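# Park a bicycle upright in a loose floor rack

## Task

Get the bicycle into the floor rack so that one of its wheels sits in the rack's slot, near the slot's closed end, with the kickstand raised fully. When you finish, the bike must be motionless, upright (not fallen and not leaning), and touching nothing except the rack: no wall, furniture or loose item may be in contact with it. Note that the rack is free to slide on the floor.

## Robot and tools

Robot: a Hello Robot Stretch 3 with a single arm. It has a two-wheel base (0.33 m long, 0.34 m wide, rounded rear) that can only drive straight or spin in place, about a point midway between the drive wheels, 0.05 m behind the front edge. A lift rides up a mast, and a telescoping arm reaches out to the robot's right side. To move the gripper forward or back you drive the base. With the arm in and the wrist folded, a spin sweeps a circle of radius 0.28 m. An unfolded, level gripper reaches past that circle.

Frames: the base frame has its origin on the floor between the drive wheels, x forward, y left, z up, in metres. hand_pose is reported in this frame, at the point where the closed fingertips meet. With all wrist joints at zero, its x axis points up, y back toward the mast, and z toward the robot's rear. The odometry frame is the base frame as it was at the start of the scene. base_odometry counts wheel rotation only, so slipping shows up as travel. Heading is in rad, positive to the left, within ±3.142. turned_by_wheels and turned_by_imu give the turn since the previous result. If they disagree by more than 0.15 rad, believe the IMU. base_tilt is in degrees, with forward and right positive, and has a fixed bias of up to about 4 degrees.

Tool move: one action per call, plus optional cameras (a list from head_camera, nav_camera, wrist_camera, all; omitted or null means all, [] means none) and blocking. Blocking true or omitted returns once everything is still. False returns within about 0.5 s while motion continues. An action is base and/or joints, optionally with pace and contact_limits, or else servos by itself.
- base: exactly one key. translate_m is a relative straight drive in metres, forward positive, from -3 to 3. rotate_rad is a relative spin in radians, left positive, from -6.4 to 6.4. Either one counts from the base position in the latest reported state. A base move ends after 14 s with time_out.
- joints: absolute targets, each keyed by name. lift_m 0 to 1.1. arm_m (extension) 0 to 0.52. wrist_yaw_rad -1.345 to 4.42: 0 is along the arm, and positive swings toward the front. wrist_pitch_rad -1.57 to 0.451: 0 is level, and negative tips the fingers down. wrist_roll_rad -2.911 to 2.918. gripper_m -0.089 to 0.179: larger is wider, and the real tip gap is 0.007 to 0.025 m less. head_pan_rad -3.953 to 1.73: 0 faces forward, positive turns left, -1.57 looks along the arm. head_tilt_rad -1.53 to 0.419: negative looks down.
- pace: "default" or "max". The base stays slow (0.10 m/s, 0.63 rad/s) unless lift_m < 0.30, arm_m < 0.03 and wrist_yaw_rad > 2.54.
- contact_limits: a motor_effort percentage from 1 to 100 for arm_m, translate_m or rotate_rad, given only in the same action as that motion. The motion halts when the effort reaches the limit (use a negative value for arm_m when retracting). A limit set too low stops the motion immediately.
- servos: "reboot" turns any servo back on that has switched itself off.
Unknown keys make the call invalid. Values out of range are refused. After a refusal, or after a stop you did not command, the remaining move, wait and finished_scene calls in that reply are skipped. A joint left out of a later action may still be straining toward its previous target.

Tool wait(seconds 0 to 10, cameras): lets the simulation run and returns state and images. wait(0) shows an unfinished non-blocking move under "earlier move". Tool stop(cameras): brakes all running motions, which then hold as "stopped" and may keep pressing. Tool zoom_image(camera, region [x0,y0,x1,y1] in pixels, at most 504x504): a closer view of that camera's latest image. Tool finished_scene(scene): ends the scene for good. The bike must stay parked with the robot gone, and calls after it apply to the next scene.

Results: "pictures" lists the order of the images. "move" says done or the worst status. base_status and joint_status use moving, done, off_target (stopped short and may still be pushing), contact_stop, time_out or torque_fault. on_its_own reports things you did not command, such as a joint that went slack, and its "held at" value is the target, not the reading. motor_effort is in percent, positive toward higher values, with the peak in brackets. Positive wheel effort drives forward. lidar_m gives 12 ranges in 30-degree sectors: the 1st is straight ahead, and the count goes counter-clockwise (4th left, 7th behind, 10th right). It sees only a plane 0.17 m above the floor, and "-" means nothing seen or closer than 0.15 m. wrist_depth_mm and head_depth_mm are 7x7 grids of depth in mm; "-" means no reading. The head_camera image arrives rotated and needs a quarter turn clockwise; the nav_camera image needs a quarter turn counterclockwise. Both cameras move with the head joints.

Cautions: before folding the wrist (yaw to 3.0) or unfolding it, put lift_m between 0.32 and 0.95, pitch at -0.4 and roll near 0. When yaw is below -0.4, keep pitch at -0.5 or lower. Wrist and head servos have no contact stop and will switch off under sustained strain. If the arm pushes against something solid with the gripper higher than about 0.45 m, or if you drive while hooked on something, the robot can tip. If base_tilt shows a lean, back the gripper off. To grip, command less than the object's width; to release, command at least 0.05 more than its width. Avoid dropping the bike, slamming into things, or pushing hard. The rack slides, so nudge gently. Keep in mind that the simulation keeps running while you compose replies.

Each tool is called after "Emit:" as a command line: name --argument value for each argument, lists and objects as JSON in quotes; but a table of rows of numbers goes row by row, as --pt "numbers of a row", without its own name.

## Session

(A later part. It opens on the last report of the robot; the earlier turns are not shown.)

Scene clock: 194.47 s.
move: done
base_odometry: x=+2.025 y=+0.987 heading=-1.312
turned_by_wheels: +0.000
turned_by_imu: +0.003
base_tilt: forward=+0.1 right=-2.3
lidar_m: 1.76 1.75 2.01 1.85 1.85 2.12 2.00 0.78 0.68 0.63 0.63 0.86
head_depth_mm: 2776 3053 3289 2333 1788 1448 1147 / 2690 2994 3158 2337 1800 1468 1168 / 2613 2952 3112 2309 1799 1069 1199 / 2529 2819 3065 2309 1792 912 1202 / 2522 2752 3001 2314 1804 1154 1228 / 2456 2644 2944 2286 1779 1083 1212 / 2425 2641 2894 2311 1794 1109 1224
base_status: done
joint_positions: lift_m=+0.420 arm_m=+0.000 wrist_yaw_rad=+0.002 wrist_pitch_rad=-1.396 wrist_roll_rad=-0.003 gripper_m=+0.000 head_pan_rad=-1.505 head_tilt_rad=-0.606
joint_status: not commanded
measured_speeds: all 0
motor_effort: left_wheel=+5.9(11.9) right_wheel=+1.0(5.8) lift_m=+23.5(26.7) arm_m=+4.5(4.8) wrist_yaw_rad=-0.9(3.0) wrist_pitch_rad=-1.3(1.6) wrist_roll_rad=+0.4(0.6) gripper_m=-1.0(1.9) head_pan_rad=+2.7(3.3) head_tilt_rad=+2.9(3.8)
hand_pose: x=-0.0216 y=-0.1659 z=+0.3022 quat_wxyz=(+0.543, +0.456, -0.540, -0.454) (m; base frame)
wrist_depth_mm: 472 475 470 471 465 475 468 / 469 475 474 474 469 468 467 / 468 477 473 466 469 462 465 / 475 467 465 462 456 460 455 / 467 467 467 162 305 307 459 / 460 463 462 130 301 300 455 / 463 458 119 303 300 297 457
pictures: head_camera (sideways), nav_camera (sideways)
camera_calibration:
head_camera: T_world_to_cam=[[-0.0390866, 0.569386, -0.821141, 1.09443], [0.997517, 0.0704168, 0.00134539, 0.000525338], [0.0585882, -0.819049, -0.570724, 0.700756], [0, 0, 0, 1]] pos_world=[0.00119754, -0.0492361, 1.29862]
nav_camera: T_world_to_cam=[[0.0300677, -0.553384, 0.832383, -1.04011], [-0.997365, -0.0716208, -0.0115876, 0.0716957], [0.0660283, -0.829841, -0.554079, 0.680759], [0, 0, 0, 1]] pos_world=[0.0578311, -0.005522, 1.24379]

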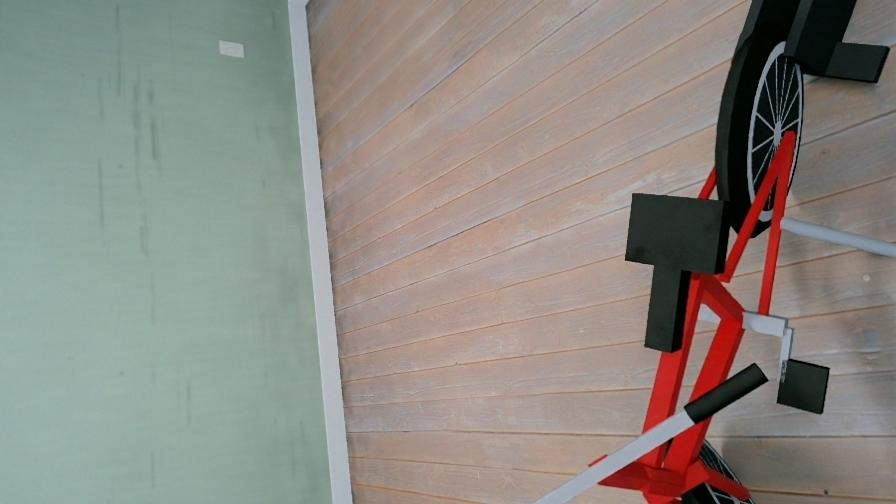

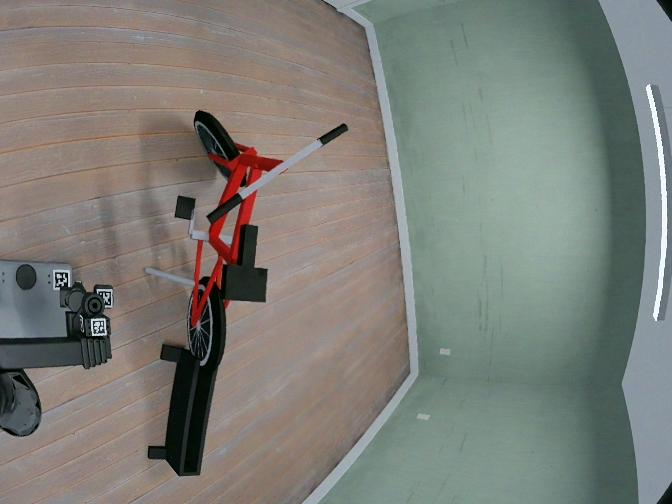

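Emit:
move --base '{"rotate_rad": -0.26}' --joints '{"head_tilt_rad": -0.8, "head_pan_rad": -1.4}' --pace "max" --cameras '["head_camera","nav_camera"]'

Scene clock: 195.90 s.
move: done
base_odometry: x=+2.025 y=+0.987 heading=-1.572
turned_by_wheels: -0.260
turned_by_imu: -0.263
base_tilt: forward=+0.1 right=-2.4
lidar_m: 1.83 1.76 1.81 1.93 1.86 1.91 2.08 2.00 0.71 0.63 0.63 0.84
head_depth_mm: 2749 2836 2258 1844 1530 1254 1134 / 3026 3061 2274 1837 1544 1270 1139 / 2926 3070 2327 1843 1270 1310 1147 / 2819 2947 2311 1846 1156 1287 1148 / 2678 2958 2333 1849 955 1311 1145 / 2553 2841 2286 1834 1167 1253 1141 / 2457 2723 2326 1851 1411 1287 1142
base_status: done
joint_positions: lift_m=+0.420 arm_m=+0.000 wrist_yaw_rad=+0.002 wrist_pitch_rad=-1.396 wrist_roll_rad=-0.003 gripper_m=+0.000 head_pan_rad=-1.405 head_tilt_rad=-0.790
joint_status: all done
measured_speeds: all 0
motor_effort: left_wheel=+6.9(11.3) right_wheel=-6.5(9.2) lift_m=+24.1(24.5) arm_m=+4.9(5.0) wrist_yaw_rad=-2.1(2.7) wrist_pitch_rad=-1.4(1.5) wrist_roll_rad=+0.5(0.6) gripper_m=-1.2(1.7) head_pan_rad=+2.0(3.5) head_tilt_rad=-5.2(6.0)
hand_pose: x=-0.0216 y=-0.1659 z=+0.3022 quat_wxyz=(+0.543, +0.456, -0.540, -0.454) (m; base frame)
wrist_depth_mm: 478 484 476 466 472 473 471 / 471 475 470 470 473 463 459 / 474 466 471 465 464 470 462 / 467 469 466 465 471 460 461 / 467 468 466 163 299 307 456 / 465 468 464 130 302 299 460 / 464 462 119 299 300 298 453
pictures: head_camera (sideways), nav_camera (sideways)
camera_calibration:
head_camera: T_world_to_cam=[[-0.118646, 0.701454, -0.70277, 0.940626], [0.985641, 0.168839, 0.00212048, -0.000410886], [0.120142, -0.692428, -0.711414, 0.883389], [0, 0, 0, 1]] pos_world=[0.00587419, -0.0480536, 1.2895]
nav_camera: T_world_to_cam=[[0.108468, -0.688734, 0.716855, -0.889994], [-0.985683, -0.168152, -0.0124113, 0.072694], [0.129089, -0.705245, -0.697112, 0.866437], [0, 0, 0, 1]] pos_world=[0.0563417, 0.0103054, 1.2429]

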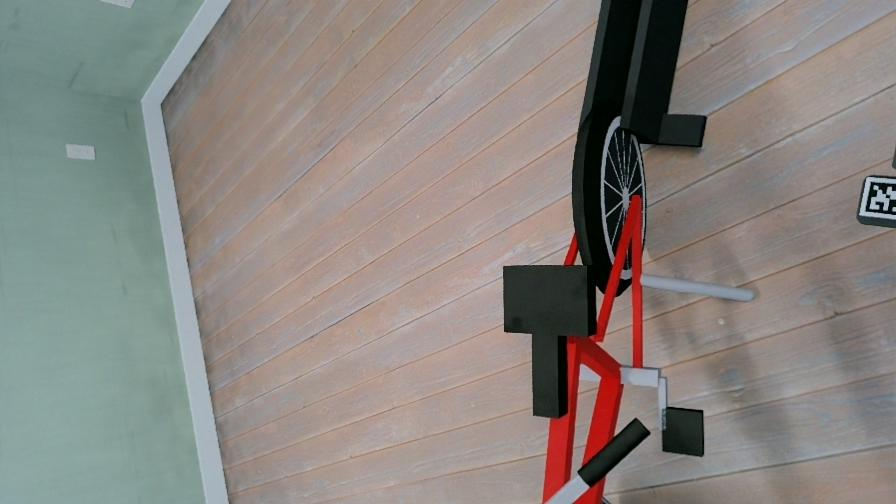

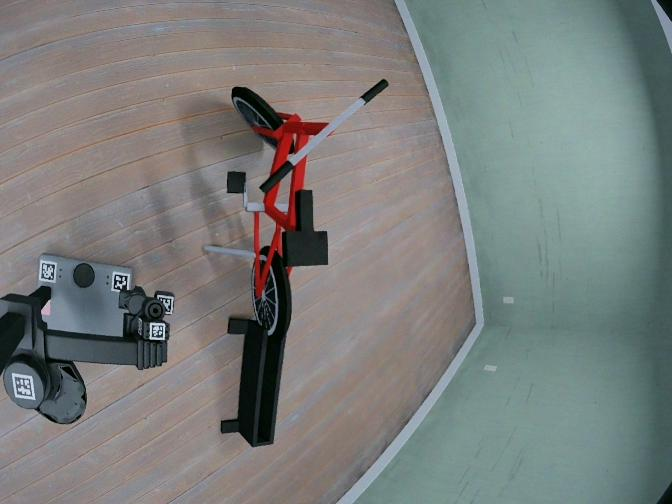

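Emit:
move --joints '{"wrist_pitch_rad": -0.1, "lift_m": 0.35, "gripper_m": 0.06, "wrist_yaw_rad": 0.35}' --pace "max" --cameras '["head_camera","wrist_camera"]'

Scene clock: 200.10 s.
move: done
base_odometry: x=+2.025 y=+0.987 heading=-1.572
turned_by_wheels: +0.000
turned_by_imu: +0.000
base_tilt: forward=+0.1 right=-2.3
lidar_m: 1.82 1.76 1.82 1.92 1.86 1.90 2.09 2.00 0.70 0.63 0.63 0.84
head_depth_mm: 2758 2839 2303 1832 1543 1262 1139 / 3010 3087 2296 1822 1525 1268 1138 / 2911 3046 2317 1832 1270 1298 1141 / 2790 2941 2325 1827 1152 1291 1103 / 2677 2916 2310 1829 956 1303 1142 / 2598 2810 2332 1839 1175 1250 1147 / 2472 2717 2309 1844 1430 1281 1148
base_status: not commanded
joint_positions: lift_m=+0.350 arm_m=+0.000 wrist_yaw_rad=+0.347 wrist_pitch_rad=-0.124 wrist_roll_rad=-0.002 gripper_m=+0.060 head_pan_rad=-1.405 head_tilt_rad=-0.790
joint_status: all done
measured_speeds: all 0
motor_effort: left_wheel=+7.4(7.7) right_wheel=-6.1(6.6) lift_m=+26.5(26.5) arm_m=+4.7(5.0) wrist_yaw_rad=+2.8(5.4) wrist_pitch_rad=+3.7(5.1) wrist_roll_rad=+0.3(0.5) gripper_m=+0.2(80.7) head_pan_rad=+2.0(3.3) head_tilt_rad=-4.5(5.4)
hand_pose: x=+0.0639 y=-0.3814 z=+0.4332 quat_wxyz=(+0.704, +0.165, -0.686, +0.079) (m; base frame)
wrist_depth_mm: - - - - - - - / - - 364 362 - - - / 434 414 402 - - - - / 490 - 428 - - - - / 492 524 448 603 152 - - / 599 679 128 578 128 427 842 / 650 103 504 494 476 426 434
pictures: head_camera (sideways), wrist_camera
camera_calibration:
head_camera: T_world_to_cam=[[-0.118656, 0.701452, -0.70277, 0.940627], [0.985639, 0.168853, 0.00212048, -0.000410871], [0.120152, -0.692426, -0.711414, 0.883389], [0, 0, 0, 1]] pos_world=[0.00587486, -0.0480536, 1.2895]
wrist_camera: T_world_to_cam=[[-0.939608, -0.337393, -0.0574722, -0.0400825], [-0.0333867, 0.257479, -0.965707, 0.552152], [0.340621, -0.905467, -0.253193, -0.0919224], [0, 0, 0, 1]] pos_world=[0.0120834, -0.238924, 0.507639]

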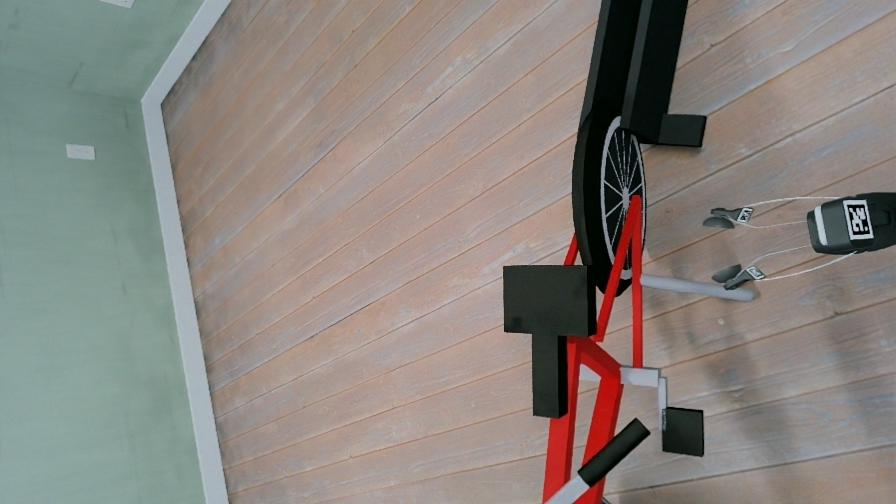

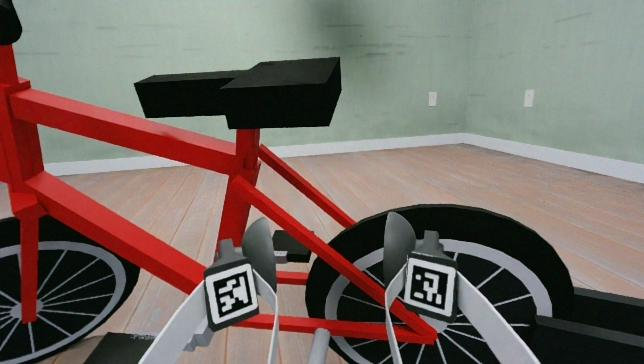

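Emit:
move --base '{"translate_m": 0.32}' --joints '{"wrist_yaw_rad": 0, "lift_m": 0.25, "gripper_m": 0.09, "wrist_pitch_rad": -0.1}' --pace "max" --cameras '["head_camera","wrist_camera"]'

Scene clock: 204.70 s.
move: done
base_odometry: x=+2.024 y=+0.667 heading=-1.572
turned_by_wheels: +0.000
turned_by_imu: +0.001
base_tilt: forward=+0.1 right=-2.3
lidar_m: 1.55 1.48 1.54 2.07 2.02 2.08 2.38 0.96 0.63 0.50 0.61 0.60
head_depth_mm: 3021 3110 2305 1841 1080 1285 1135 / 2892 3117 2279 1835 919 1280 1138 / 2720 2938 2295 1851 1281 1252 1140 / 2641 2876 2316 1844 1112 1258 1142 / 2541 2809 2320 1835 984 1312 1141 / 2422 2695 2295 1786 1534 1251 1138 / 2314 2642 2293 1838 1530 1260 1140
base_status: done
joint_positions: lift_m=+0.250 arm_m=+0.000 wrist_yaw_rad=+0.003 wrist_pitch_rad=-0.121 wrist_roll_rad=-0.002 gripper_m=+0.090 head_pan_rad=-1.405 head_tilt_rad=-0.790
joint_status: all done
measured_speeds: all 0
motor_effort: left_wheel=+6.1(11.2) right_wheel=+0.7(5.3) lift_m=+29.1(30.7) arm_m=+4.9(5.1) wrist_yaw_rad=-3.4(5.8) wrist_pitch_rad=+3.6(5.0) wrist_roll_rad=+0.3(0.4) gripper_m=+0.3(80.6) head_pan_rad=+2.3(3.4) head_tilt_rad=-4.9(5.6)
hand_pose: x=-0.0206 y=-0.3964 z=+0.3338 quat_wxyz=(+0.707, +0.044, -0.705, -0.042) (m; base frame)
wrist_depth_mm: - - 286 - - - - / - - - 323 - - - / 308 - - - - - - / 308 342 - 558 - - 475 / 378 486 368 487 159 429 484 / 410 475 147 416 133 122 511 / 439 121 338 557 549 518 534
pictures: head_camera (sideways), wrist_camera
camera_calibration:
head_camera: T_world_to_cam=[[-0.118741, 0.701438, -0.70277, 0.940627], [0.985619, 0.168972, 0.00212048, -0.000410746], [0.120236, -0.692411, -0.711414, 0.883388], [0, 0, 0, 1]] pos_world=[0.00588069, -0.0480536, 1.2895]
wrist_camera: T_world_to_cam=[[-0.998346, -0.00148865, -0.057476, 0.00160612], [0.0552523, 0.251655, -0.966239, 0.456852], [0.0159025, -0.967816, -0.251156, -0.134012], [0, 0, 0, 1]] pos_world=[-0.0215075, -0.244665, 0.407862]

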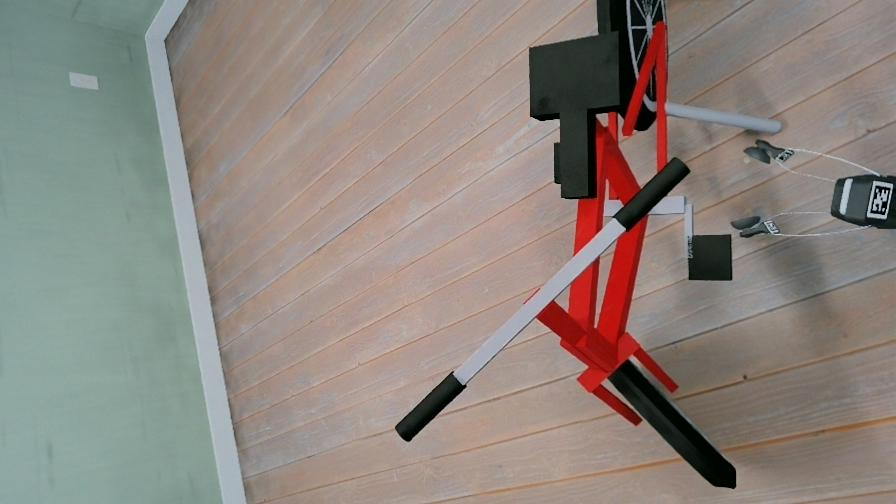

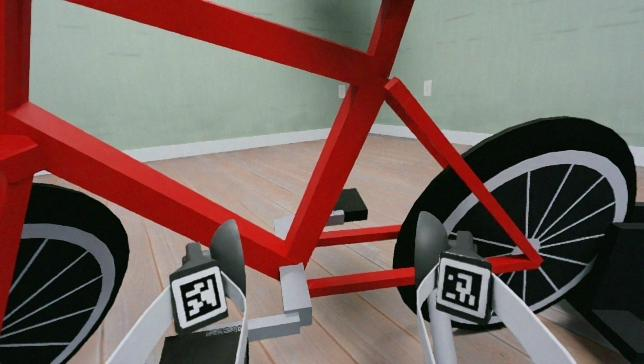

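Emit:
move --base '{"translate_m": -0.01}' --joints '{"arm_m": 0.17}' --contact_limits '{"arm_m": 30}' --cameras '["head_camera","wrist_camera"]'

Scene clock: 207.37 s.
move: done
base_odometry: x=+2.024 y=+0.677 heading=-1.572
turned_by_wheels: +0.000
turned_by_imu: +0.000
base_tilt: forward=+0.2 right=-2.3
lidar_m: 1.55 1.49 1.54 2.09 2.02 2.07 2.36 0.96 0.66 0.50 0.51 0.61
head_depth_mm: 2911 3075 2273 1830 1490 1283 1140 / 2871 3090 2310 1842 924 1261 779 / 2768 2956 2308 1851 1270 917 789 / 2598 2886 2299 1833 1143 1260 1144 / 2486 2781 2271 1835 1010 1303 1147 / 2389 2708 2302 1775 1530 1262 1140 / 2316 2639 2312 1831 1522 1254 1143
base_status: done
joint_positions: lift_m=+0.250 arm_m=+0.170 wrist_yaw_rad=+0.002 wrist_pitch_rad=-0.121 wrist_roll_rad=-0.002 gripper_m=+0.090 head_pan_rad=-1.405 head_tilt_rad=-0.790
joint_status: all done
measured_speeds: all 0
motor_effort: left_wheel=-0.1(3.3) right_wheel=-6.1(8.7) lift_m=+25.8(28.8) arm_m=+14.0(17.7) wrist_yaw_rad=-2.3(3.4) wrist_pitch_rad=+3.2(3.8) wrist_roll_rad=+0.3(0.4) gripper_m=+0.5(0.8) head_pan_rad=+2.1(3.2) head_tilt_rad=-4.1(5.4)
contact_limits: arm_m 30 (drawing in: default 33, maximum 55; extending or still: default 42, maximum 70)
hand_pose: x=-0.0209 y=-0.5664 z=+0.3338 quat_wxyz=(+0.707, +0.044, -0.705, -0.042) (m; base frame)
wrist_depth_mm: - - 138 148 157 - - / - - - - 164 - - / - - - - 182 155 - / - - - 197 - 174 245 / - - - 208 908 256 201 / 198 214 132 230 133 122 268 / 197 117 238 534 579 112 286
pictures: head_camera (sideways), wrist_camera
camera_calibration:
head_camera: T_world_to_cam=[[-0.118746, 0.701437, -0.70277, 0.940627], [0.985617, 0.168979, 0.00212048, -0.00041074], [0.120241, -0.692411, -0.711414, 0.883388], [0, 0, 0, 1]] pos_world=[0.005881, -0.0480536, 1.2895]
wrist_camera: T_world_to_cam=[[-0.998347, -0.00054829, -0.057476, 0.00164919], [0.0554893, 0.251603, -0.966239, 0.499621], [0.0149909, -0.96783, -0.251156, -0.298564], [0, 0, 0, 1]] pos_world=[-0.0216014, -0.414665, 0.407862]

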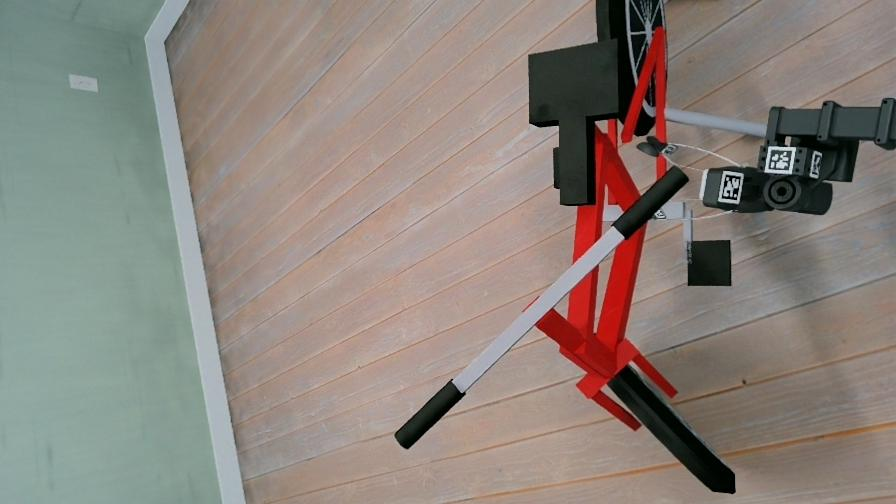

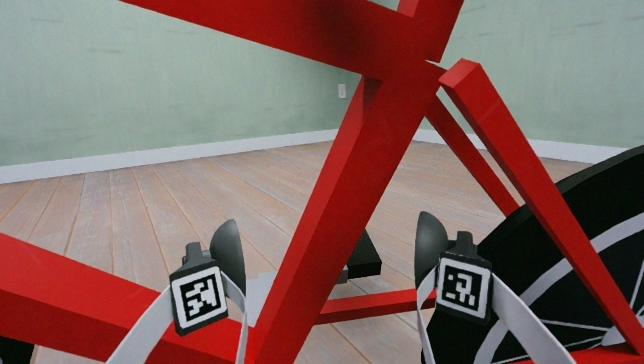

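Emit:
move --joints '{"arm_m": 0.215}' --contact_limits '{"arm_m": 30}' --cameras '["wrist_camera"]'

Emit:
move --joints '{"gripper_m": -0.01}' --cameras '["head_camera","wrist_camera"]'

Scene clock: 208.90 s.
move: done
base_odometry: x=+2.024 y=+0.677 heading=-1.572
turned_by_wheels: +0.000
turned_by_imu: +0.000
base_tilt: forward=+0.1 right=-2.3
lidar_m: 1.55 1.49 1.54 2.08 2.02 2.08 2.36 0.96 0.66 0.50 0.51 0.61
head_depth_mm: 2973 3100 2288 1845 1483 1289 1130 / 2841 3057 2286 1839 922 1258 752 / 2731 2950 2312 1852 1120 905 1104 / 2586 2863 2305 1842 1144 1260 1141 / 2532 2843 2301 1839 1010 1304 1139 / 2431 2706 2314 1796 1526 1260 1147 / 2352 2610 2310 1830 1525 1262 1145
base_status: not commanded
joint_positions: lift_m=+0.250 arm_m=+0.215 wrist_yaw_rad=+0.002 wrist_pitch_rad=-0.121 wrist_roll_rad=-0.002 gripper_m=+0.090 head_pan_rad=-1.405 head_tilt_rad=-0.790
joint_status: all done
measured_speeds: all 0
motor_effort: left_wheel=+0.1(0.4) right_wheel=-6.0(6.4) lift_m=+23.7(25.9) arm_m=+13.6(18.4) wrist_yaw_rad=-1.8(2.9) wrist_pitch_rad=+3.7(3.7) wrist_roll_rad=+0.3(0.4) gripper_m=+0.3(0.6) head_pan_rad=+2.0(3.0) head_tilt_rad=-4.3(5.4)
contact_limits: arm_m 30 (drawing in: default 33, maximum 55; extending or still: default 42, maximum 70)
hand_pose: x=-0.0209 y=-0.6114 z=+0.3338 quat_wxyz=(+0.707, +0.044, -0.705, -0.042) (m; base frame)
wrist_depth_mm: - - - 108 112 - - / - - - - 124 93 - / - - - - 132 196 - / - - - 162 146 232 117 / - - - 155 154 837 133 / 786 754 131 168 133 125 152 / 176 117 204 185 293 112 227
pictures: wrist_camera
camera_calibration:
wrist_camera: T_world_to_cam=[[-0.998347, -0.000548354, -0.057476, 0.00162449], [0.0554893, 0.251603, -0.966239, 0.510944], [0.014991, -0.96783, -0.251156, -0.34212], [0, 0, 0, 1]] pos_world=[-0.0216014, -0.459668, 0.407862]

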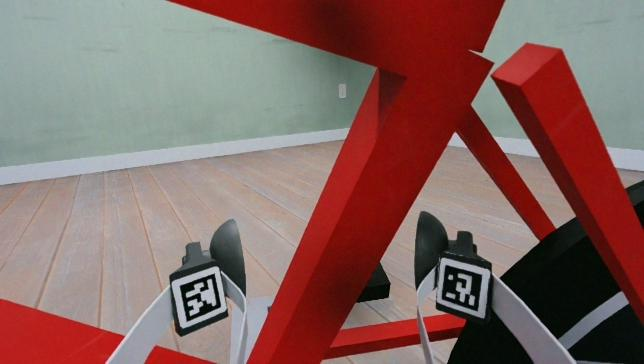

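Scene clock: 210.43 s.
move: done
base_odometry: x=+2.024 y=+0.677 heading=-1.572
turned_by_wheels: +0.000
turned_by_imu: +0.000
base_tilt: forward=+0.1 right=-2.3
lidar_m: 1.56 1.49 1.54 2.08 2.02 2.07 2.37 0.96 0.67 0.50 0.51 0.61
head_depth_mm: 2975 3133 2290 1827 1493 1284 1142 / 2852 3121 2256 1840 921 1255 747 / 2742 2979 2291 1839 1211 888 1100 / 2597 2895 2295 1822 1148 1264 1140 / 2511 2782 2290 1837 990 1298 1144 / 2421 2707 2303 1787 1525 1259 1144 / 2332 2620 2299 1846 1525 1252 1143
base_status: not commanded
joint_positions: lift_m=+0.250 arm_m=+0.215 wrist_yaw_rad=-0.009 wrist_pitch_rad=-0.121 wrist_roll_rad=+0.010 gripper_m=-0.009 head_pan_rad=-1.405 head_tilt_rad=-0.790
joint_status: all done
measured_speeds: all 0
motor_effort: left_wheel=+0.0(0.6) right_wheel=-0.5(6.2) lift_m=+24.8(24.8) arm_m=+8.9(13.8) wrist_yaw_rad=+8.2(12.5) wrist_pitch_rad=+3.5(3.8) wrist_roll_rad=-3.9(3.9) gripper_m=-13.0(90.8) head_pan_rad=+2.9(3.1) head_tilt_rad=-4.3(5.4)
contact_limits: arm_m 30 (drawing in: default 33, maximum 55; extending or still: default 42, maximum 70)
hand_pose: x=-0.0238 y=-0.6114 z=+0.3337 quat_wxyz=(+0.702, +0.040, -0.709, -0.047) (m; base frame)
wrist_depth_mm: - - 103 108 113 - - / - - - - 124 93 - / - - - - 132 105 - / - - - 150 147 236 117 / - - - 153 904 855 134 / 799 770 128 150 130 231 157 / 180 605 181 184 294 92 232
pictures: head_camera (sideways), wrist_camera
camera_calibration:
head_camera: T_world_to_cam=[[-0.118746, 0.701437, -0.70277, 0.940627], [0.985617, 0.168979, 0.00212048, -0.00041074], [0.120241, -0.692411, -0.711414, 0.883388], [0, 0, 0, 1]] pos_world=[0.00588101, -0.0480536, 1.2895]
wrist_camera: T_world_to_cam=[[-0.997496, 0.0124909, -0.0696072, 0.0107585], [0.0705131, 0.250738, -0.965484, 0.510679], [0.0053934, -0.967975, -0.250991, -0.342465], [0, 0, 0, 1]] pos_world=[-0.0234309, -0.459679, 0.407845]

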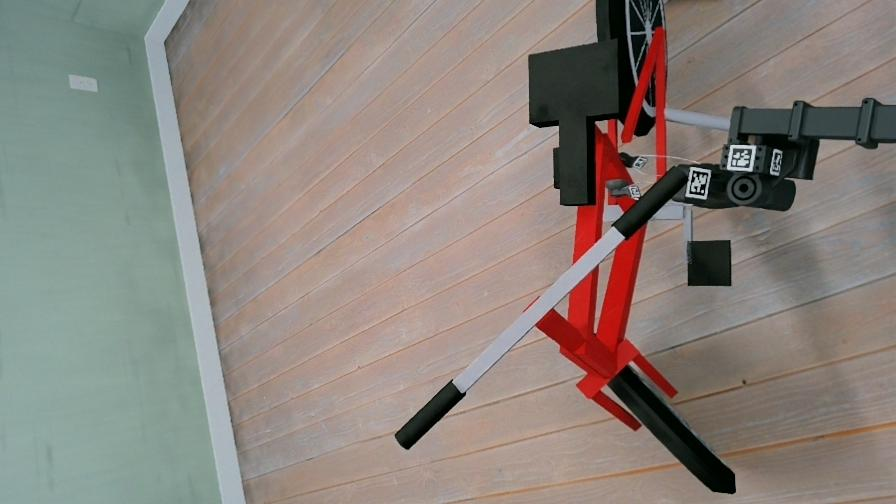

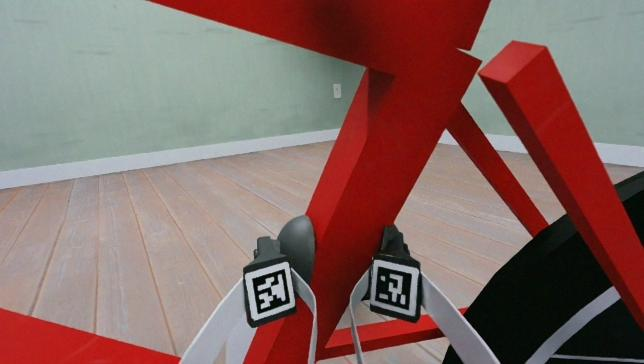

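Emit:
move --joints '{"arm_m": 0.265}' --contact_limits '{"arm_m": 50}' --cameras '["head_camera","wrist_camera"]'

Scene clock: 212.20 s.
move: done
base_odometry: x=+2.024 y=+0.677 heading=-1.573
turned_by_wheels: -0.001
turned_by_imu: -0.001
base_tilt: forward=+0.1 right=-2.4
lidar_m: 1.55 1.49 1.54 2.08 2.02 2.07 2.37 2.27 0.65 0.52 0.64 0.65
head_depth_mm: 2932 3082 2289 1821 1086 1274 1142 / 2844 3029 2297 1819 992 1235 769 / 2771 2944 2282 1825 1057 917 1138 / 2591 2894 2302 1823 1155 1254 1146 / 2542 2810 2326 1791 1083 1310 1141 / 2413 2721 2311 1778 1529 1279 1140 / 2328 2591 2310 1832 1520 1256 1139
base_status: not commanded
joint_positions: lift_m=+0.250 arm_m=+0.265 wrist_yaw_rad=-0.064 wrist_pitch_rad=-0.112 wrist_roll_rad=+0.017 gripper_m=-0.010 head_pan_rad=-1.405 head_tilt_rad=-0.790
joint_status: all done
measured_speeds: all 0
on_its_own: wrist_yaw_rad is at rest, and its effort (+55.3) is outside its rest range (-9 to +9)
motor_effort: left_wheel=-9.9(9.9) right_wheel=+20.8(21.2) lift_m=+25.5(27.9) arm_m=+17.2(24.4) wrist_yaw_rad=+55.3(59.0) wrist_pitch_rad=+1.9(4.6) wrist_roll_rad=-6.2(6.3) gripper_m=-11.7(12.8) head_pan_rad=+2.2(3.2) head_tilt_rad=-4.7(5.7)
contact_limits: arm_m 50 (drawing in: default 33, maximum 55; extending or still: default 42, maximum 70)
hand_pose: x=-0.0376 y=-0.6614 z=+0.3361 quat_wxyz=(+0.699, +0.017, -0.713, -0.063) (m; base frame)
wrist_depth_mm: - - - 108 114 120 - / - - - - 125 106 96 / - - - - 132 202 106 / - - - - 141 244 119 / - - - 149 151 902 200 / 817 791 127 137 128 647 - / 601 609 256 169 282 96 215
pictures: head_camera (sideways), wrist_camera
camera_calibration:
head_camera: T_world_to_cam=[[-0.118746, 0.701438, -0.702769, 0.940625], [0.985617, 0.168979, 0.00212049, -0.00041075], [0.120241, -0.692409, -0.711415, 0.88339], [0, 0, 0, 1]] pos_world=[0.00588101, -0.0480536, 1.2895]
wrist_camera: T_world_to_cam=[[-0.994768, 0.0673103, -0.0768538, 0.0365586], [0.0907634, 0.236965, -0.967269, 0.518711], [-0.0468956, -0.969184, -0.241834, -0.396021], [0, 0, 0, 1]] pos_world=[-0.0292844, -0.509194, 0.408772]

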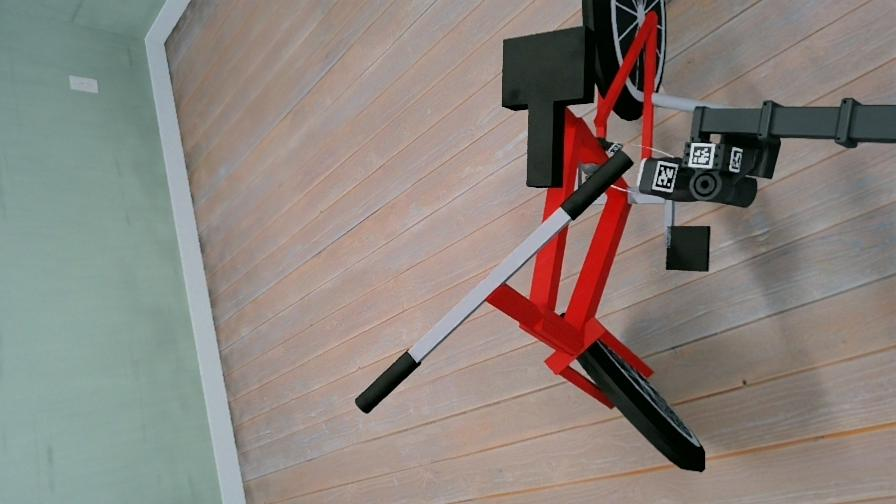

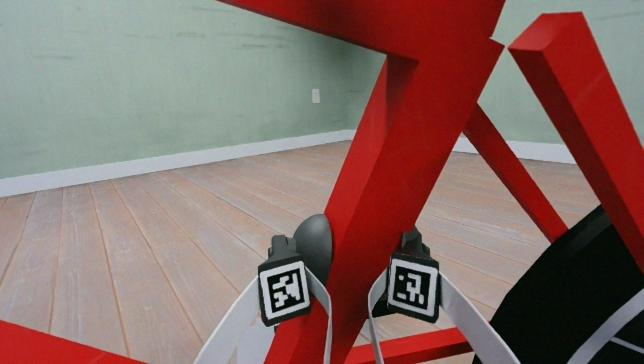

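Emit:
move --base '{"translate_m": -0.03}' --joints '{"arm_m": 0.285}' --contact_limits '{"arm_m": 50}' --cameras '["head_camera","wrist_camera"]'

Scene clock: 213.57 s.
move: done
base_odometry: x=+2.024 y=+0.707 heading=-1.573
turned_by_wheels: -0.001
turned_by_imu: -0.001
base_tilt: forward=+0.1 right=-2.3
lidar_m: 1.59 1.52 1.57 2.08 2.00 2.06 2.35 2.24 0.66 0.54 0.68 2.17
head_depth_mm: 3027 3050 2295 1829 1119 1283 1137 / 2906 3061 2274 1839 1012 1253 766 / 2755 2973 2311 1842 1006 919 1138 / 2626 2931 2316 1842 1210 1278 1140 / 2536 2791 2301 1781 1139 1309 1140 / 2462 2723 2334 1838 1341 1308 1143 / 2340 2658 2319 1844 1522 1285 1145
base_status: done
joint_positions: lift_m=+0.250 arm_m=+0.285 wrist_yaw_rad=-0.045 wrist_pitch_rad=-0.108 wrist_roll_rad=+0.017 gripper_m=-0.010 head_pan_rad=-1.405 head_tilt_rad=-0.790
joint_status: all done
measured_speeds: all 0
on_its_own: wrist_yaw_rad is at rest, and its effort (+39.1) is outside its rest range (-9 to +9)
motor_effort: left_wheel=-12.3(17.2) right_wheel=+14.4(18.5) lift_m=+22.3(25.6) arm_m=+13.3(23.9) wrist_yaw_rad=+39.1(55.3) wrist_pitch_rad=+0.8(1.8) wrist_roll_rad=-6.2(6.3) gripper_m=-11.9(12.5) head_pan_rad=+1.8(3.7) head_tilt_rad=-3.4(5.5)
contact_limits: arm_m 50 (drawing in: default 33, maximum 55; extending or still: default 42, maximum 70)
hand_pose: x=-0.0328 y=-0.6819 z=+0.3372 quat_wxyz=(+0.699, +0.022, -0.712, -0.054) (m; base frame)
wrist_depth_mm: - - - 111 116 93 - / - - - - 125 95 97 / - - - - 132 198 103 / - - - 160 141 225 113 / - - - 148 844 931 192 / 807 826 127 133 129 700 - / 177 621 257 167 271 100 -
pictures: head_camera (sideways), wrist_camera
camera_calibration:
head_camera: T_world_to_cam=[[-0.118754, 0.701477, -0.702728, 0.940573], [0.985617, 0.168981, 0.00212071, -0.000411047], [0.120235, -0.692369, -0.711455, 0.883442], [0, 0, 0, 1]] pos_world=[0.00588098, -0.0480529, 1.2895]
wrist_camera: T_world_to_cam=[[-0.995894, 0.0478163, -0.0768699, 0.029506], [0.0860031, 0.234623, -0.968275, 0.522737], [-0.0282639, -0.97091, -0.237771, -0.417347], [0, 0, 0, 1]] pos_world=[-0.027368, -0.529263, 0.409188]

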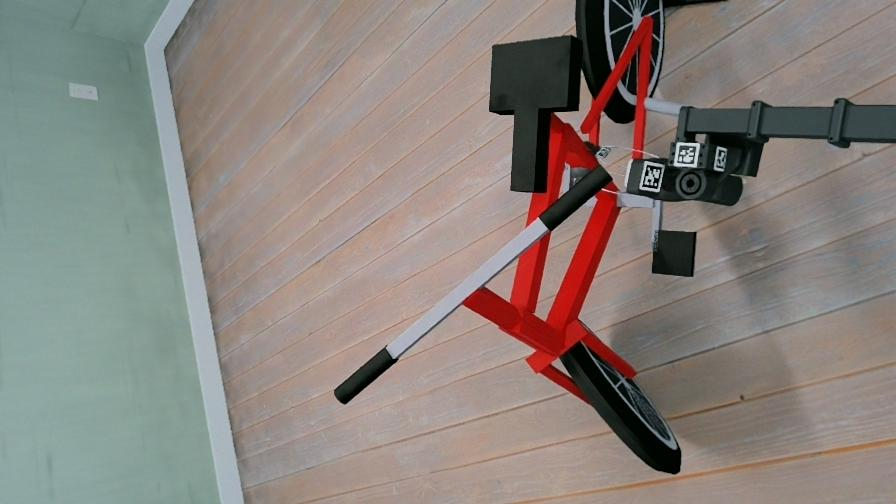

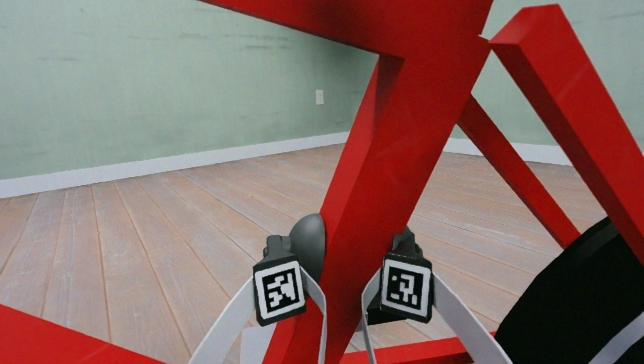

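Emit:
move --joints '{"head_pan_rad": -1.85, "head_tilt_rad": -0.85}' --cameras '["head_camera","nav_camera"]'

Scene clock: 214.67 s.
move: done
base_odometry: x=+2.024 y=+0.707 heading=-1.573
turned_by_wheels: +0.000
turned_by_imu: +0.001
base_tilt: forward=+0.1 right=-2.3
lidar_m: 1.58 1.52 1.57 2.07 2.01 2.06 2.34 2.24 0.66 0.54 0.68 2.17
head_depth_mm: 2120 2391 2144 1740 1441 1280 1123 / 2303 2549 2147 1728 1411 1277 1125 / 2487 2658 2135 1745 1379 1266 1091 / 2741 2731 2147 1711 1270 899 1114 / 3028 2740 2141 1745 1111 1231 1131 / 3055 2783 2157 1755 1180 1232 1128 / 2826 2746 2163 1752 1390 1281 1131
base_status: not commanded
joint_positions: lift_m=+0.250 arm_m=+0.285 wrist_yaw_rad=-0.075 wrist_pitch_rad=-0.108 wrist_roll_rad=+0.017 gripper_m=-0.010 head_pan_rad=-1.845 head_tilt_rad=-0.839
joint_status: all done
measured_speeds: all 0
on_its_own: wrist_yaw_rad is held at -0.062, not at your +0.000, by its stall guard, which is not easing now; wrist_yaw_rad is at rest, and its effort (+11.6) is outside its rest range (-9 to +9)
motor_effort: left_wheel=-5.8(12.6) right_wheel=+9.1(14.7) lift_m=+20.2(22.1) arm_m=+3.9(12.3) wrist_yaw_rad=+11.6(39.8) wrist_pitch_rad=+1.1(1.3) wrist_roll_rad=-6.1(6.3) gripper_m=-12.1(12.5) head_pan_rad=-1.9(4.9) head_tilt_rad=-4.6(6.1)
contact_limits: arm_m 50 (drawing in: default 33, maximum 55; extending or still: default 42, maximum 70)
hand_pose: x=-0.0405 y=-0.6814 z=+0.3371 quat_wxyz=(+0.698, +0.011, -0.713, -0.065) (m; base frame)
wrist_depth_mm: - - - 111 116 94 - / - - - - 125 94 - / - - - - 132 197 107 / - - - 144 - 224 115 / - - - 146 911 893 142 / 803 791 127 145 129 670 - / 624 635 127 168 274 93 -
pictures: head_camera (sideways), nav_camera (sideways)
camera_calibration:
head_camera: T_world_to_cam=[[0.200243, 0.717712, -0.666927, 0.891974], [0.963766, -0.266739, 0.00231651, -0.000532519], [-0.176233, -0.643226, -0.745119, 0.929031], [0, 0, 0, 1]] pos_world=[-0.014372, -0.0427463, 1.28712]
nav_camera: T_world_to_cam=[[-0.204233, -0.702554, 0.681695, -0.842267], [-0.963375, 0.267865, -0.0125613, 0.0727523], [-0.173777, -0.659293, -0.731529, 0.913046], [0, 0, 0, 1]] pos_world=[0.0567358, -0.00926127, 1.243]

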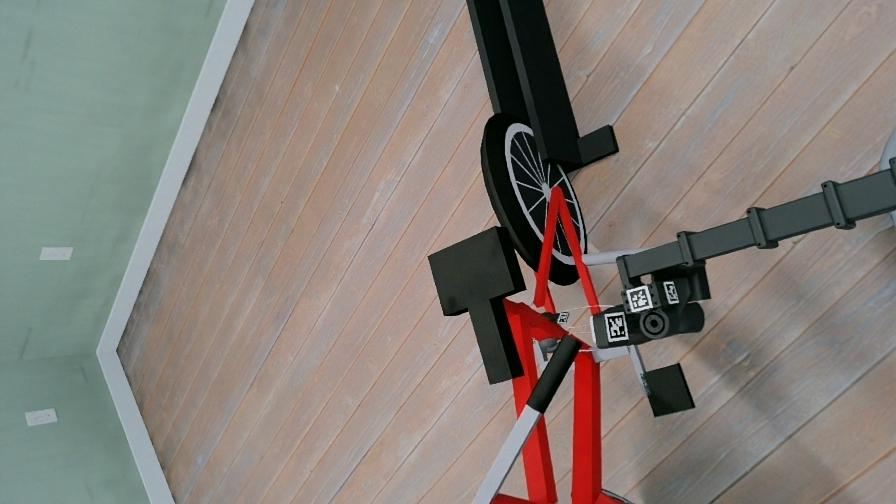

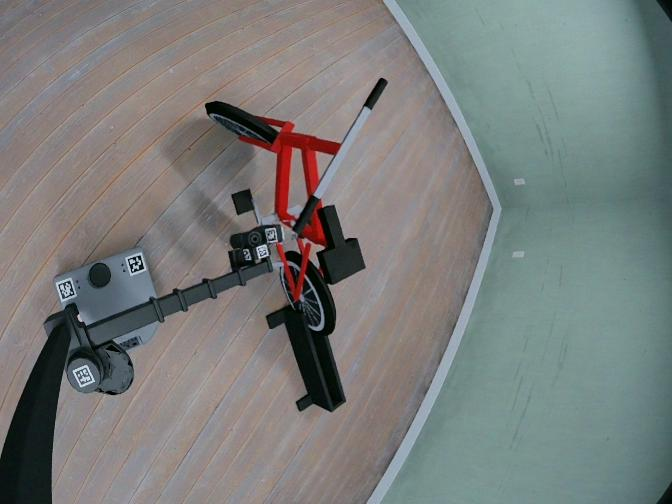

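Emit:
zoom_image --camera "head_camera" --region '[400, 60, 720, 440]'

Scaled by 1.326 from the camera's 896x504 image, which has a finer 1280x720 frame.

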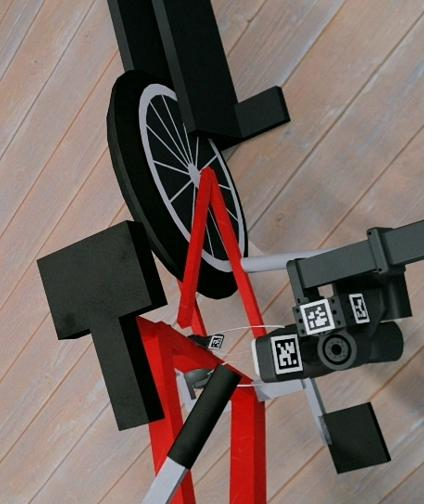

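Emit:
move --joints '{"arm_m": 0.255}' --cameras '["head_camera"]'

Emit:
move --joints '{"gripper_m": 0.09}' --cameras '["head_camera","wrist_camera"]'

Scene clock: 217.60 s.
move: done
base_odometry: x=+2.024 y=+0.707 heading=-1.573
turned_by_wheels: +0.000
turned_by_imu: +0.001
base_tilt: forward=+0.1 right=-2.4
lidar_m: 1.58 1.52 1.57 2.08 2.00 2.06 2.34 0.94 0.65 0.54 0.67 0.69
head_depth_mm: 2123 2393 2142 1737 1440 1274 1125 / 2282 2553 2121 1755 1412 1278 1127 / 2499 2666 2132 1739 1397 1279 1093 / 2717 2737 2131 1739 1246 868 1105 / 2995 2753 2160 1741 1060 1208 1131 / 2990 2710 2132 1749 1142 1232 1136 / 2755 2759 2157 1744 999 1279 1127
base_status: not commanded
joint_positions: lift_m=+0.250 arm_m=+0.255 wrist_yaw_rad=-0.070 wrist_pitch_rad=-0.123 wrist_roll_rad=+0.017 gripper_m=-0.010 head_pan_rad=-1.845 head_tilt_rad=-0.839
joint_status: all done
measured_speeds: all 0
on_its_own: wrist_yaw_rad is held at -0.062, not at your +0.000, by its stall guard, which is not easing now
motor_effort: left_wheel=-1.8(5.9) right_wheel=+3.5(9.3) lift_m=+30.8(30.8) arm_m=-11.2(16.4) wrist_yaw_rad=+6.5(12.0) wrist_pitch_rad=+3.7(3.9) wrist_roll_rad=-6.1(6.3) gripper_m=-10.4(12.4) head_pan_rad=-2.7(2.7) head_tilt_rad=-5.1(5.7)
hand_pose: x=-0.0389 y=-0.6507 z=+0.3334 quat_wxyz=(+0.698, +0.019, -0.713, -0.068) (m; base frame)
wrist_depth_mm: - - - 104 110 - - / - - - - 120 87 - / - - - - 127 195 100 / - - - 148 141 231 109 / - - - 149 873 870 132 / 786 786 127 148 130 235 - / 179 595 178 178 281 94 220
pictures: head_camera (sideways)
camera_calibration:
head_camera: T_world_to_cam=[[0.200246, 0.717711, -0.666927, 0.891974], [0.963765, -0.266744, 0.00231651, -0.000532512], [-0.176236, -0.643225, -0.745119, 0.929031], [0, 0, 0, 1]] pos_world=[-0.0143722, -0.0427462, 1.28712]

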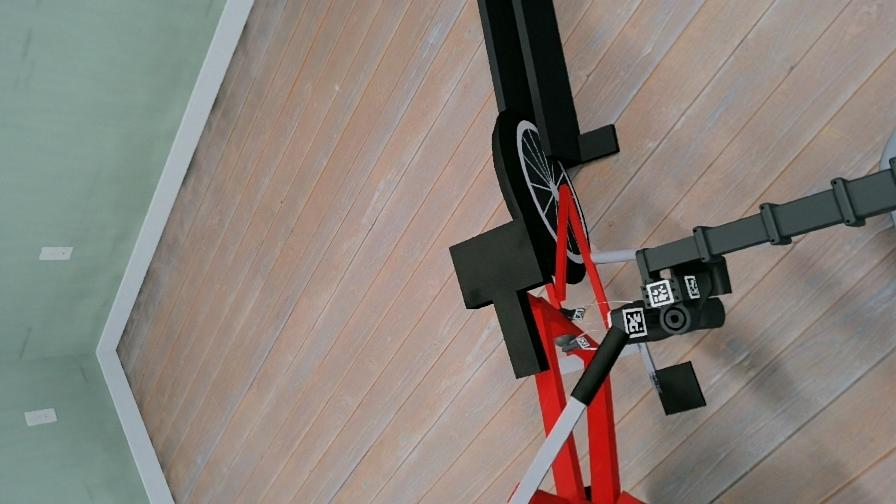

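Scene clock: 219.13 s.
move: done
base_odometry: x=+2.024 y=+0.707 heading=-1.573
turned_by_wheels: +0.000
turned_by_imu: +0.000
base_tilt: forward=+0.1 right=-2.3
lidar_m: 1.58 1.52 1.57 2.08 2.01 2.05 2.34 1.00 0.66 0.53 0.68 2.17
head_depth_mm: 2115 2369 2151 1757 1414 1282 1122 / 2302 2520 2142 1745 1425 1286 1124 / 2527 2668 2138 1746 1381 1277 1089 / 2751 2730 2134 1764 1251 870 1116 / 2974 2774 2151 1741 1033 1211 1134 / 3027 2729 2128 1743 1246 1239 1125 / 2758 2794 2122 1749 1054 1275 1129
base_status: not commanded
joint_positions: lift_m=+0.250 arm_m=+0.255 wrist_yaw_rad=-0.066 wrist_pitch_rad=-0.123 wrist_roll_rad=+0.004 gripper_m=+0.090 head_pan_rad=-1.845 head_tilt_rad=-0.839
joint_status: all done
measured_speeds: all 0
on_its_own: wrist_yaw_rad is held at -0.062, not at your +0.000, by its stall guard, which is not easing now
motor_effort: left_wheel=-1.6(2.1) right_wheel=+3.4(3.7) lift_m=+27.7(31.7) arm_m=-3.7(11.3) wrist_yaw_rad=+3.7(13.2) wrist_pitch_rad=+3.8(4.5) wrist_roll_rad=-2.0(6.2) gripper_m=+0.1(81.0) head_pan_rad=-2.5(3.6) head_tilt_rad=-5.0(6.1)
hand_pose: x=-0.0379 y=-0.6507 z=+0.3332 quat_wxyz=(+0.703, +0.021, -0.708, -0.067) (m; base frame)
wrist_depth_mm: - - - 113 117 - - / - - - - 129 98 - / - - - - 138 203 111 / - - - 162 150 241 121 / - - 927 160 158 881 139 / 781 772 131 173 146 122 - / 175 121 217 189 293 112 223
pictures: head_camera (sideways), wrist_camera
camera_calibration:
head_camera: T_world_to_cam=[[0.200246, 0.717711, -0.666927, 0.891974], [0.963765, -0.266744, 0.00231651, -0.000532512], [-0.176236, -0.643225, -0.745119, 0.929031], [0, 0, 0, 1]] pos_world=[-0.0143722, -0.0427462, 1.28712]
wrist_camera: T_world_to_cam=[[-0.995614, 0.0680969, -0.0641548, 0.031549], [0.0792151, 0.24872, -0.965331, 0.520015], [-0.0497794, -0.966179, -0.253024, -0.380807], [0, 0, 0, 1]] pos_world=[-0.0287387, -0.499414, 0.407657]

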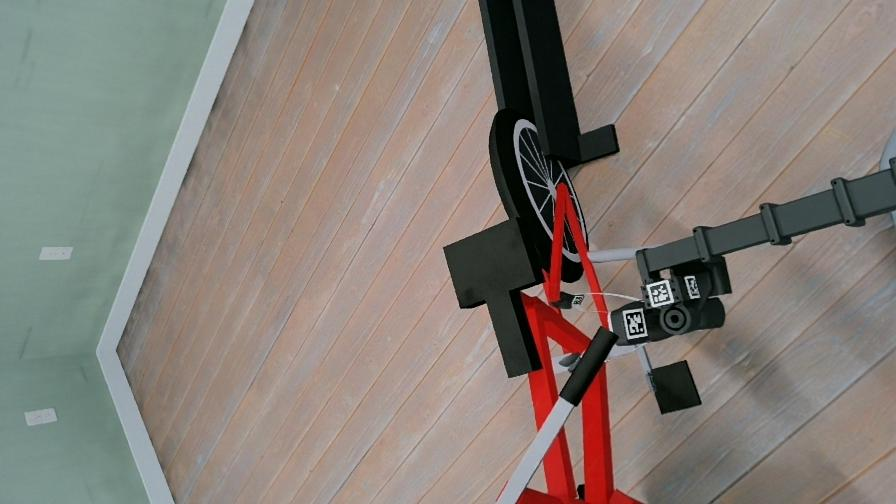

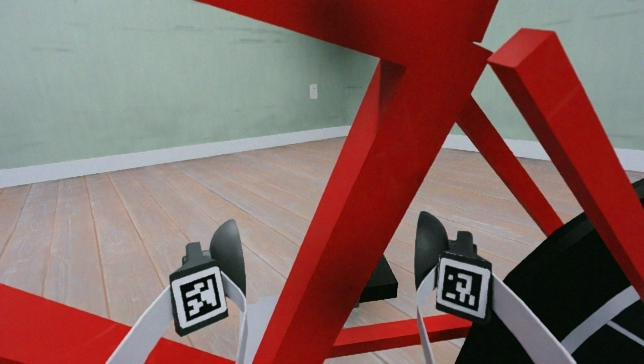

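Emit:
move --joints '{"arm_m": 0.03, "wrist_yaw_rad": 0.0}' --pace "max" --cameras '[]'

Emit:
move --base '{"translate_m": -0.10}' --joints '{"gripper_m": -0.03, "head_pan_rad": -1.5}' --cameras '[]'

Emit:
move --joints '{"lift_m": 0.49, "wrist_yaw_rad": 0.0}' --pace "max" --cameras '["head_camera","wrist_camera"]'

Scene clock: 221.33 s.
move: done
base_odometry: x=+2.024 y=+0.707 heading=-1.573
turned_by_wheels: +0.000
turned_by_imu: +0.000
base_tilt: forward=+0.2 right=-2.3
lidar_m: 1.58 1.52 1.57 2.07 2.01 2.06 2.34 1.06 0.66 0.53 0.68 2.17
head_depth_mm: 2124 2417 2127 1736 1438 1279 1129 / 2319 2575 2153 1740 1420 1275 1131 / 2523 2701 2115 1732 1392 1274 1130 / 2755 2746 2146 1741 1253 1260 746 / 3068 2797 2145 1757 1206 1278 1092 / 2989 2779 2164 1748 1259 1240 1124 / 2747 2748 2138 1771 1066 1281 1131
base_status: not commanded
joint_positions: lift_m=+0.250 arm_m=+0.030 wrist_yaw_rad=-0.001 wrist_pitch_rad=-0.122 wrist_roll_rad=+0.002 gripper_m=+0.090 head_pan_rad=-1.845 head_tilt_rad=-0.839
joint_status: all done
measured_speeds: all 0
motor_effort: left_wheel=-1.2(1.8) right_wheel=+2.8(3.5) lift_m=+22.9(26.3) arm_m=-11.6(17.2) wrist_yaw_rad=+1.4(6.6) wrist_pitch_rad=+3.5(4.0) wrist_roll_rad=-1.4(2.1) gripper_m=+0.1(0.7) head_pan_rad=-1.9(3.1) head_tilt_rad=-4.8(5.8)
hand_pose: x=-0.0218 y=-0.4264 z=+0.3337 quat_wxyz=(+0.705, +0.043, -0.706, -0.044) (m; base frame)
wrist_depth_mm: 299 - 309 - - - - / 319 - - - - - - / 326 - - - - - - / 338 362 - 584 - - - / 367 519 391 495 159 404 467 / 425 477 147 419 132 125 486 / 446 116 336 568 546 516 506
pictures: none
No camera images: "cameras" was empty.

Scene clock: 223.47 s.
move: done
base_odometry: x=+2.025 y=+0.807 heading=-1.573
turned_by_wheels: +0.000
turned_by_imu: +0.000
base_tilt: forward=+0.1 right=-2.3
lidar_m: 1.67 1.60 1.65 2.02 1.95 2.00 2.24 1.05 0.72 0.59 0.55 0.75
head_depth_mm: 2642 2699 2157 1754 1290 1277 1126 / 2994 2702 2132 1738 1244 1270 1128 / 3005 2768 2152 1734 1207 1258 800 / 2829 2776 2154 1734 1256 1275 1089 / 2693 2777 2138 1757 1202 1255 1129 / 2543 2751 2152 1745 1388 1278 1130 / 2430 2644 2143 1705 1161 1280 1131
base_status: done
joint_positions: lift_m=+0.250 arm_m=+0.030 wrist_yaw_rad=-0.001 wrist_pitch_rad=-0.122 wrist_roll_rad=+0.002 gripper_m=-0.030 head_pan_rad=-1.505 head_tilt_rad=-0.839
joint_status: all done
measured_speeds: all 0
motor_effort: left_wheel=-0.3(5.3) right_wheel=-5.0(8.9) lift_m=+25.3(25.3) arm_m=-7.8(12.2) wrist_yaw_rad=+1.4(2.2) wrist_pitch_rad=+3.5(3.8) wrist_roll_rad=-1.3(1.4) gripper_m=-9.5(85.3) head_pan_rad=+2.1(4.9) head_tilt_rad=-5.0(5.4)
hand_pose: x=-0.0218 y=-0.4264 z=+0.3337 quat_wxyz=(+0.705, +0.043, -0.706, -0.044) (m; base frame)
wrist_depth_mm: 302 315 - - - - - / - - 331 - - - - / - - - 439 - - - / 368 - - - - - - / 460 409 436 155 407 447 543 / 503 757 414 129 430 479 470 / 529 343 112 531 126 513 491
pictures: none
No camera images: "cameras" was empty.

Scene clock: 225.87 s.
move: done
base_odometry: x=+2.025 y=+0.807 heading=-1.573
turned_by_wheels: +0.000
turned_by_imu: +0.000
base_tilt: forward=+0.1 right=-2.3
lidar_m: 1.67 1.60 1.66 2.03 1.95 2.01 2.25 1.05 0.72 0.59 0.55 0.75
head_depth_mm: 2644 2668 2162 1750 1296 1278 1122 / 2976 2789 2150 1751 1238 1280 515 / 3047 2710 2141 1731 1129 1253 522 / 2879 2734 2136 1751 1230 1279 1089 / 2718 2765 2134 1763 1204 1258 1125 / 2581 2720 2151 1756 1386 1282 1133 / 2450 2661 2133 1690 1162 1278 1131
base_status: not commanded
joint_positions: lift_m=+0.490 arm_m=+0.030 wrist_yaw_rad=-0.001 wrist_pitch_rad=-0.121 wrist_roll_rad=+0.002 gripper_m=-0.030 head_pan_rad=-1.505 head_tilt_rad=-0.839
joint_status: all done
measured_speeds: all 0
motor_effort: left_wheel=+0.2(0.6) right_wheel=-4.7(5.3) lift_m=+28.3(33.2) arm_m=-3.5(8.2) wrist_yaw_rad=+0.6(4.0) wrist_pitch_rad=+3.4(3.8) wrist_roll_rad=-1.3(1.5) gripper_m=-8.9(10.0) head_pan_rad=+2.4(3.2) head_tilt_rad=-5.1(5.7)
hand_pose: x=-0.0218 y=-0.4264 z=+0.5739 quat_wxyz=(+0.705, +0.043, -0.706, -0.044) (m; base frame)
wrist_depth_mm: - - - - - - - / - - - - - - - / - - - - - - - / 204 - - 404 - - - / 335 184 346 156 339 - - / - - 376 129 - - - / 401 950 430 446 98 - 868
pictures: head_camera (sideways), wrist_camera
camera_calibration:
head_camera: T_world_to_cam=[[-0.0502762, 0.743549, -0.666789, 0.893322], [0.997577, 0.0695308, 0.00231724, -0.000739716], [0.0480854, -0.665057, -0.745243, 0.927823], [0, 0, 0, 1]] pos_world=[0.00103608, -0.0471216, 1.28711]
wrist_camera: T_world_to_cam=[[-0.998051, 0.00348826, -0.0623125, 0.0191569], [0.0611927, 0.250944, -0.966066, 0.6962], [0.0122671, -0.967995, -0.250668, -0.103175], [0, 0, 0, 1]] pos_world=[-0.0222172, -0.274647, 0.647906]

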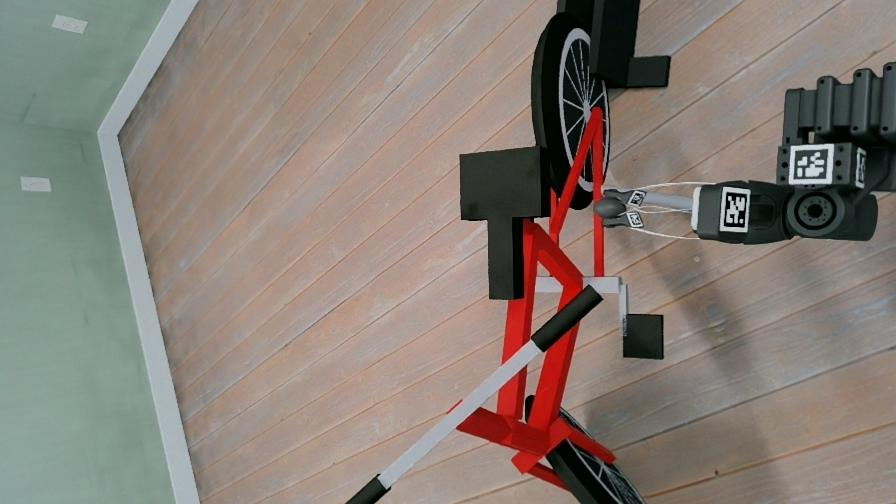

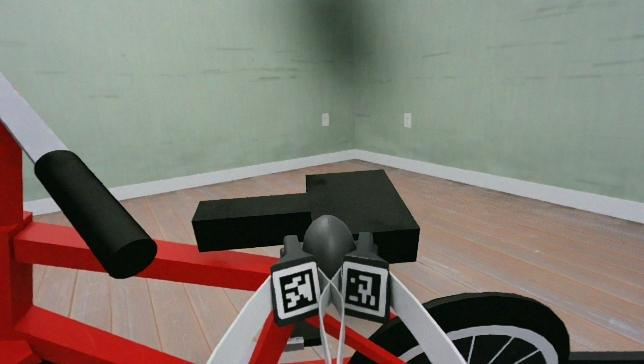

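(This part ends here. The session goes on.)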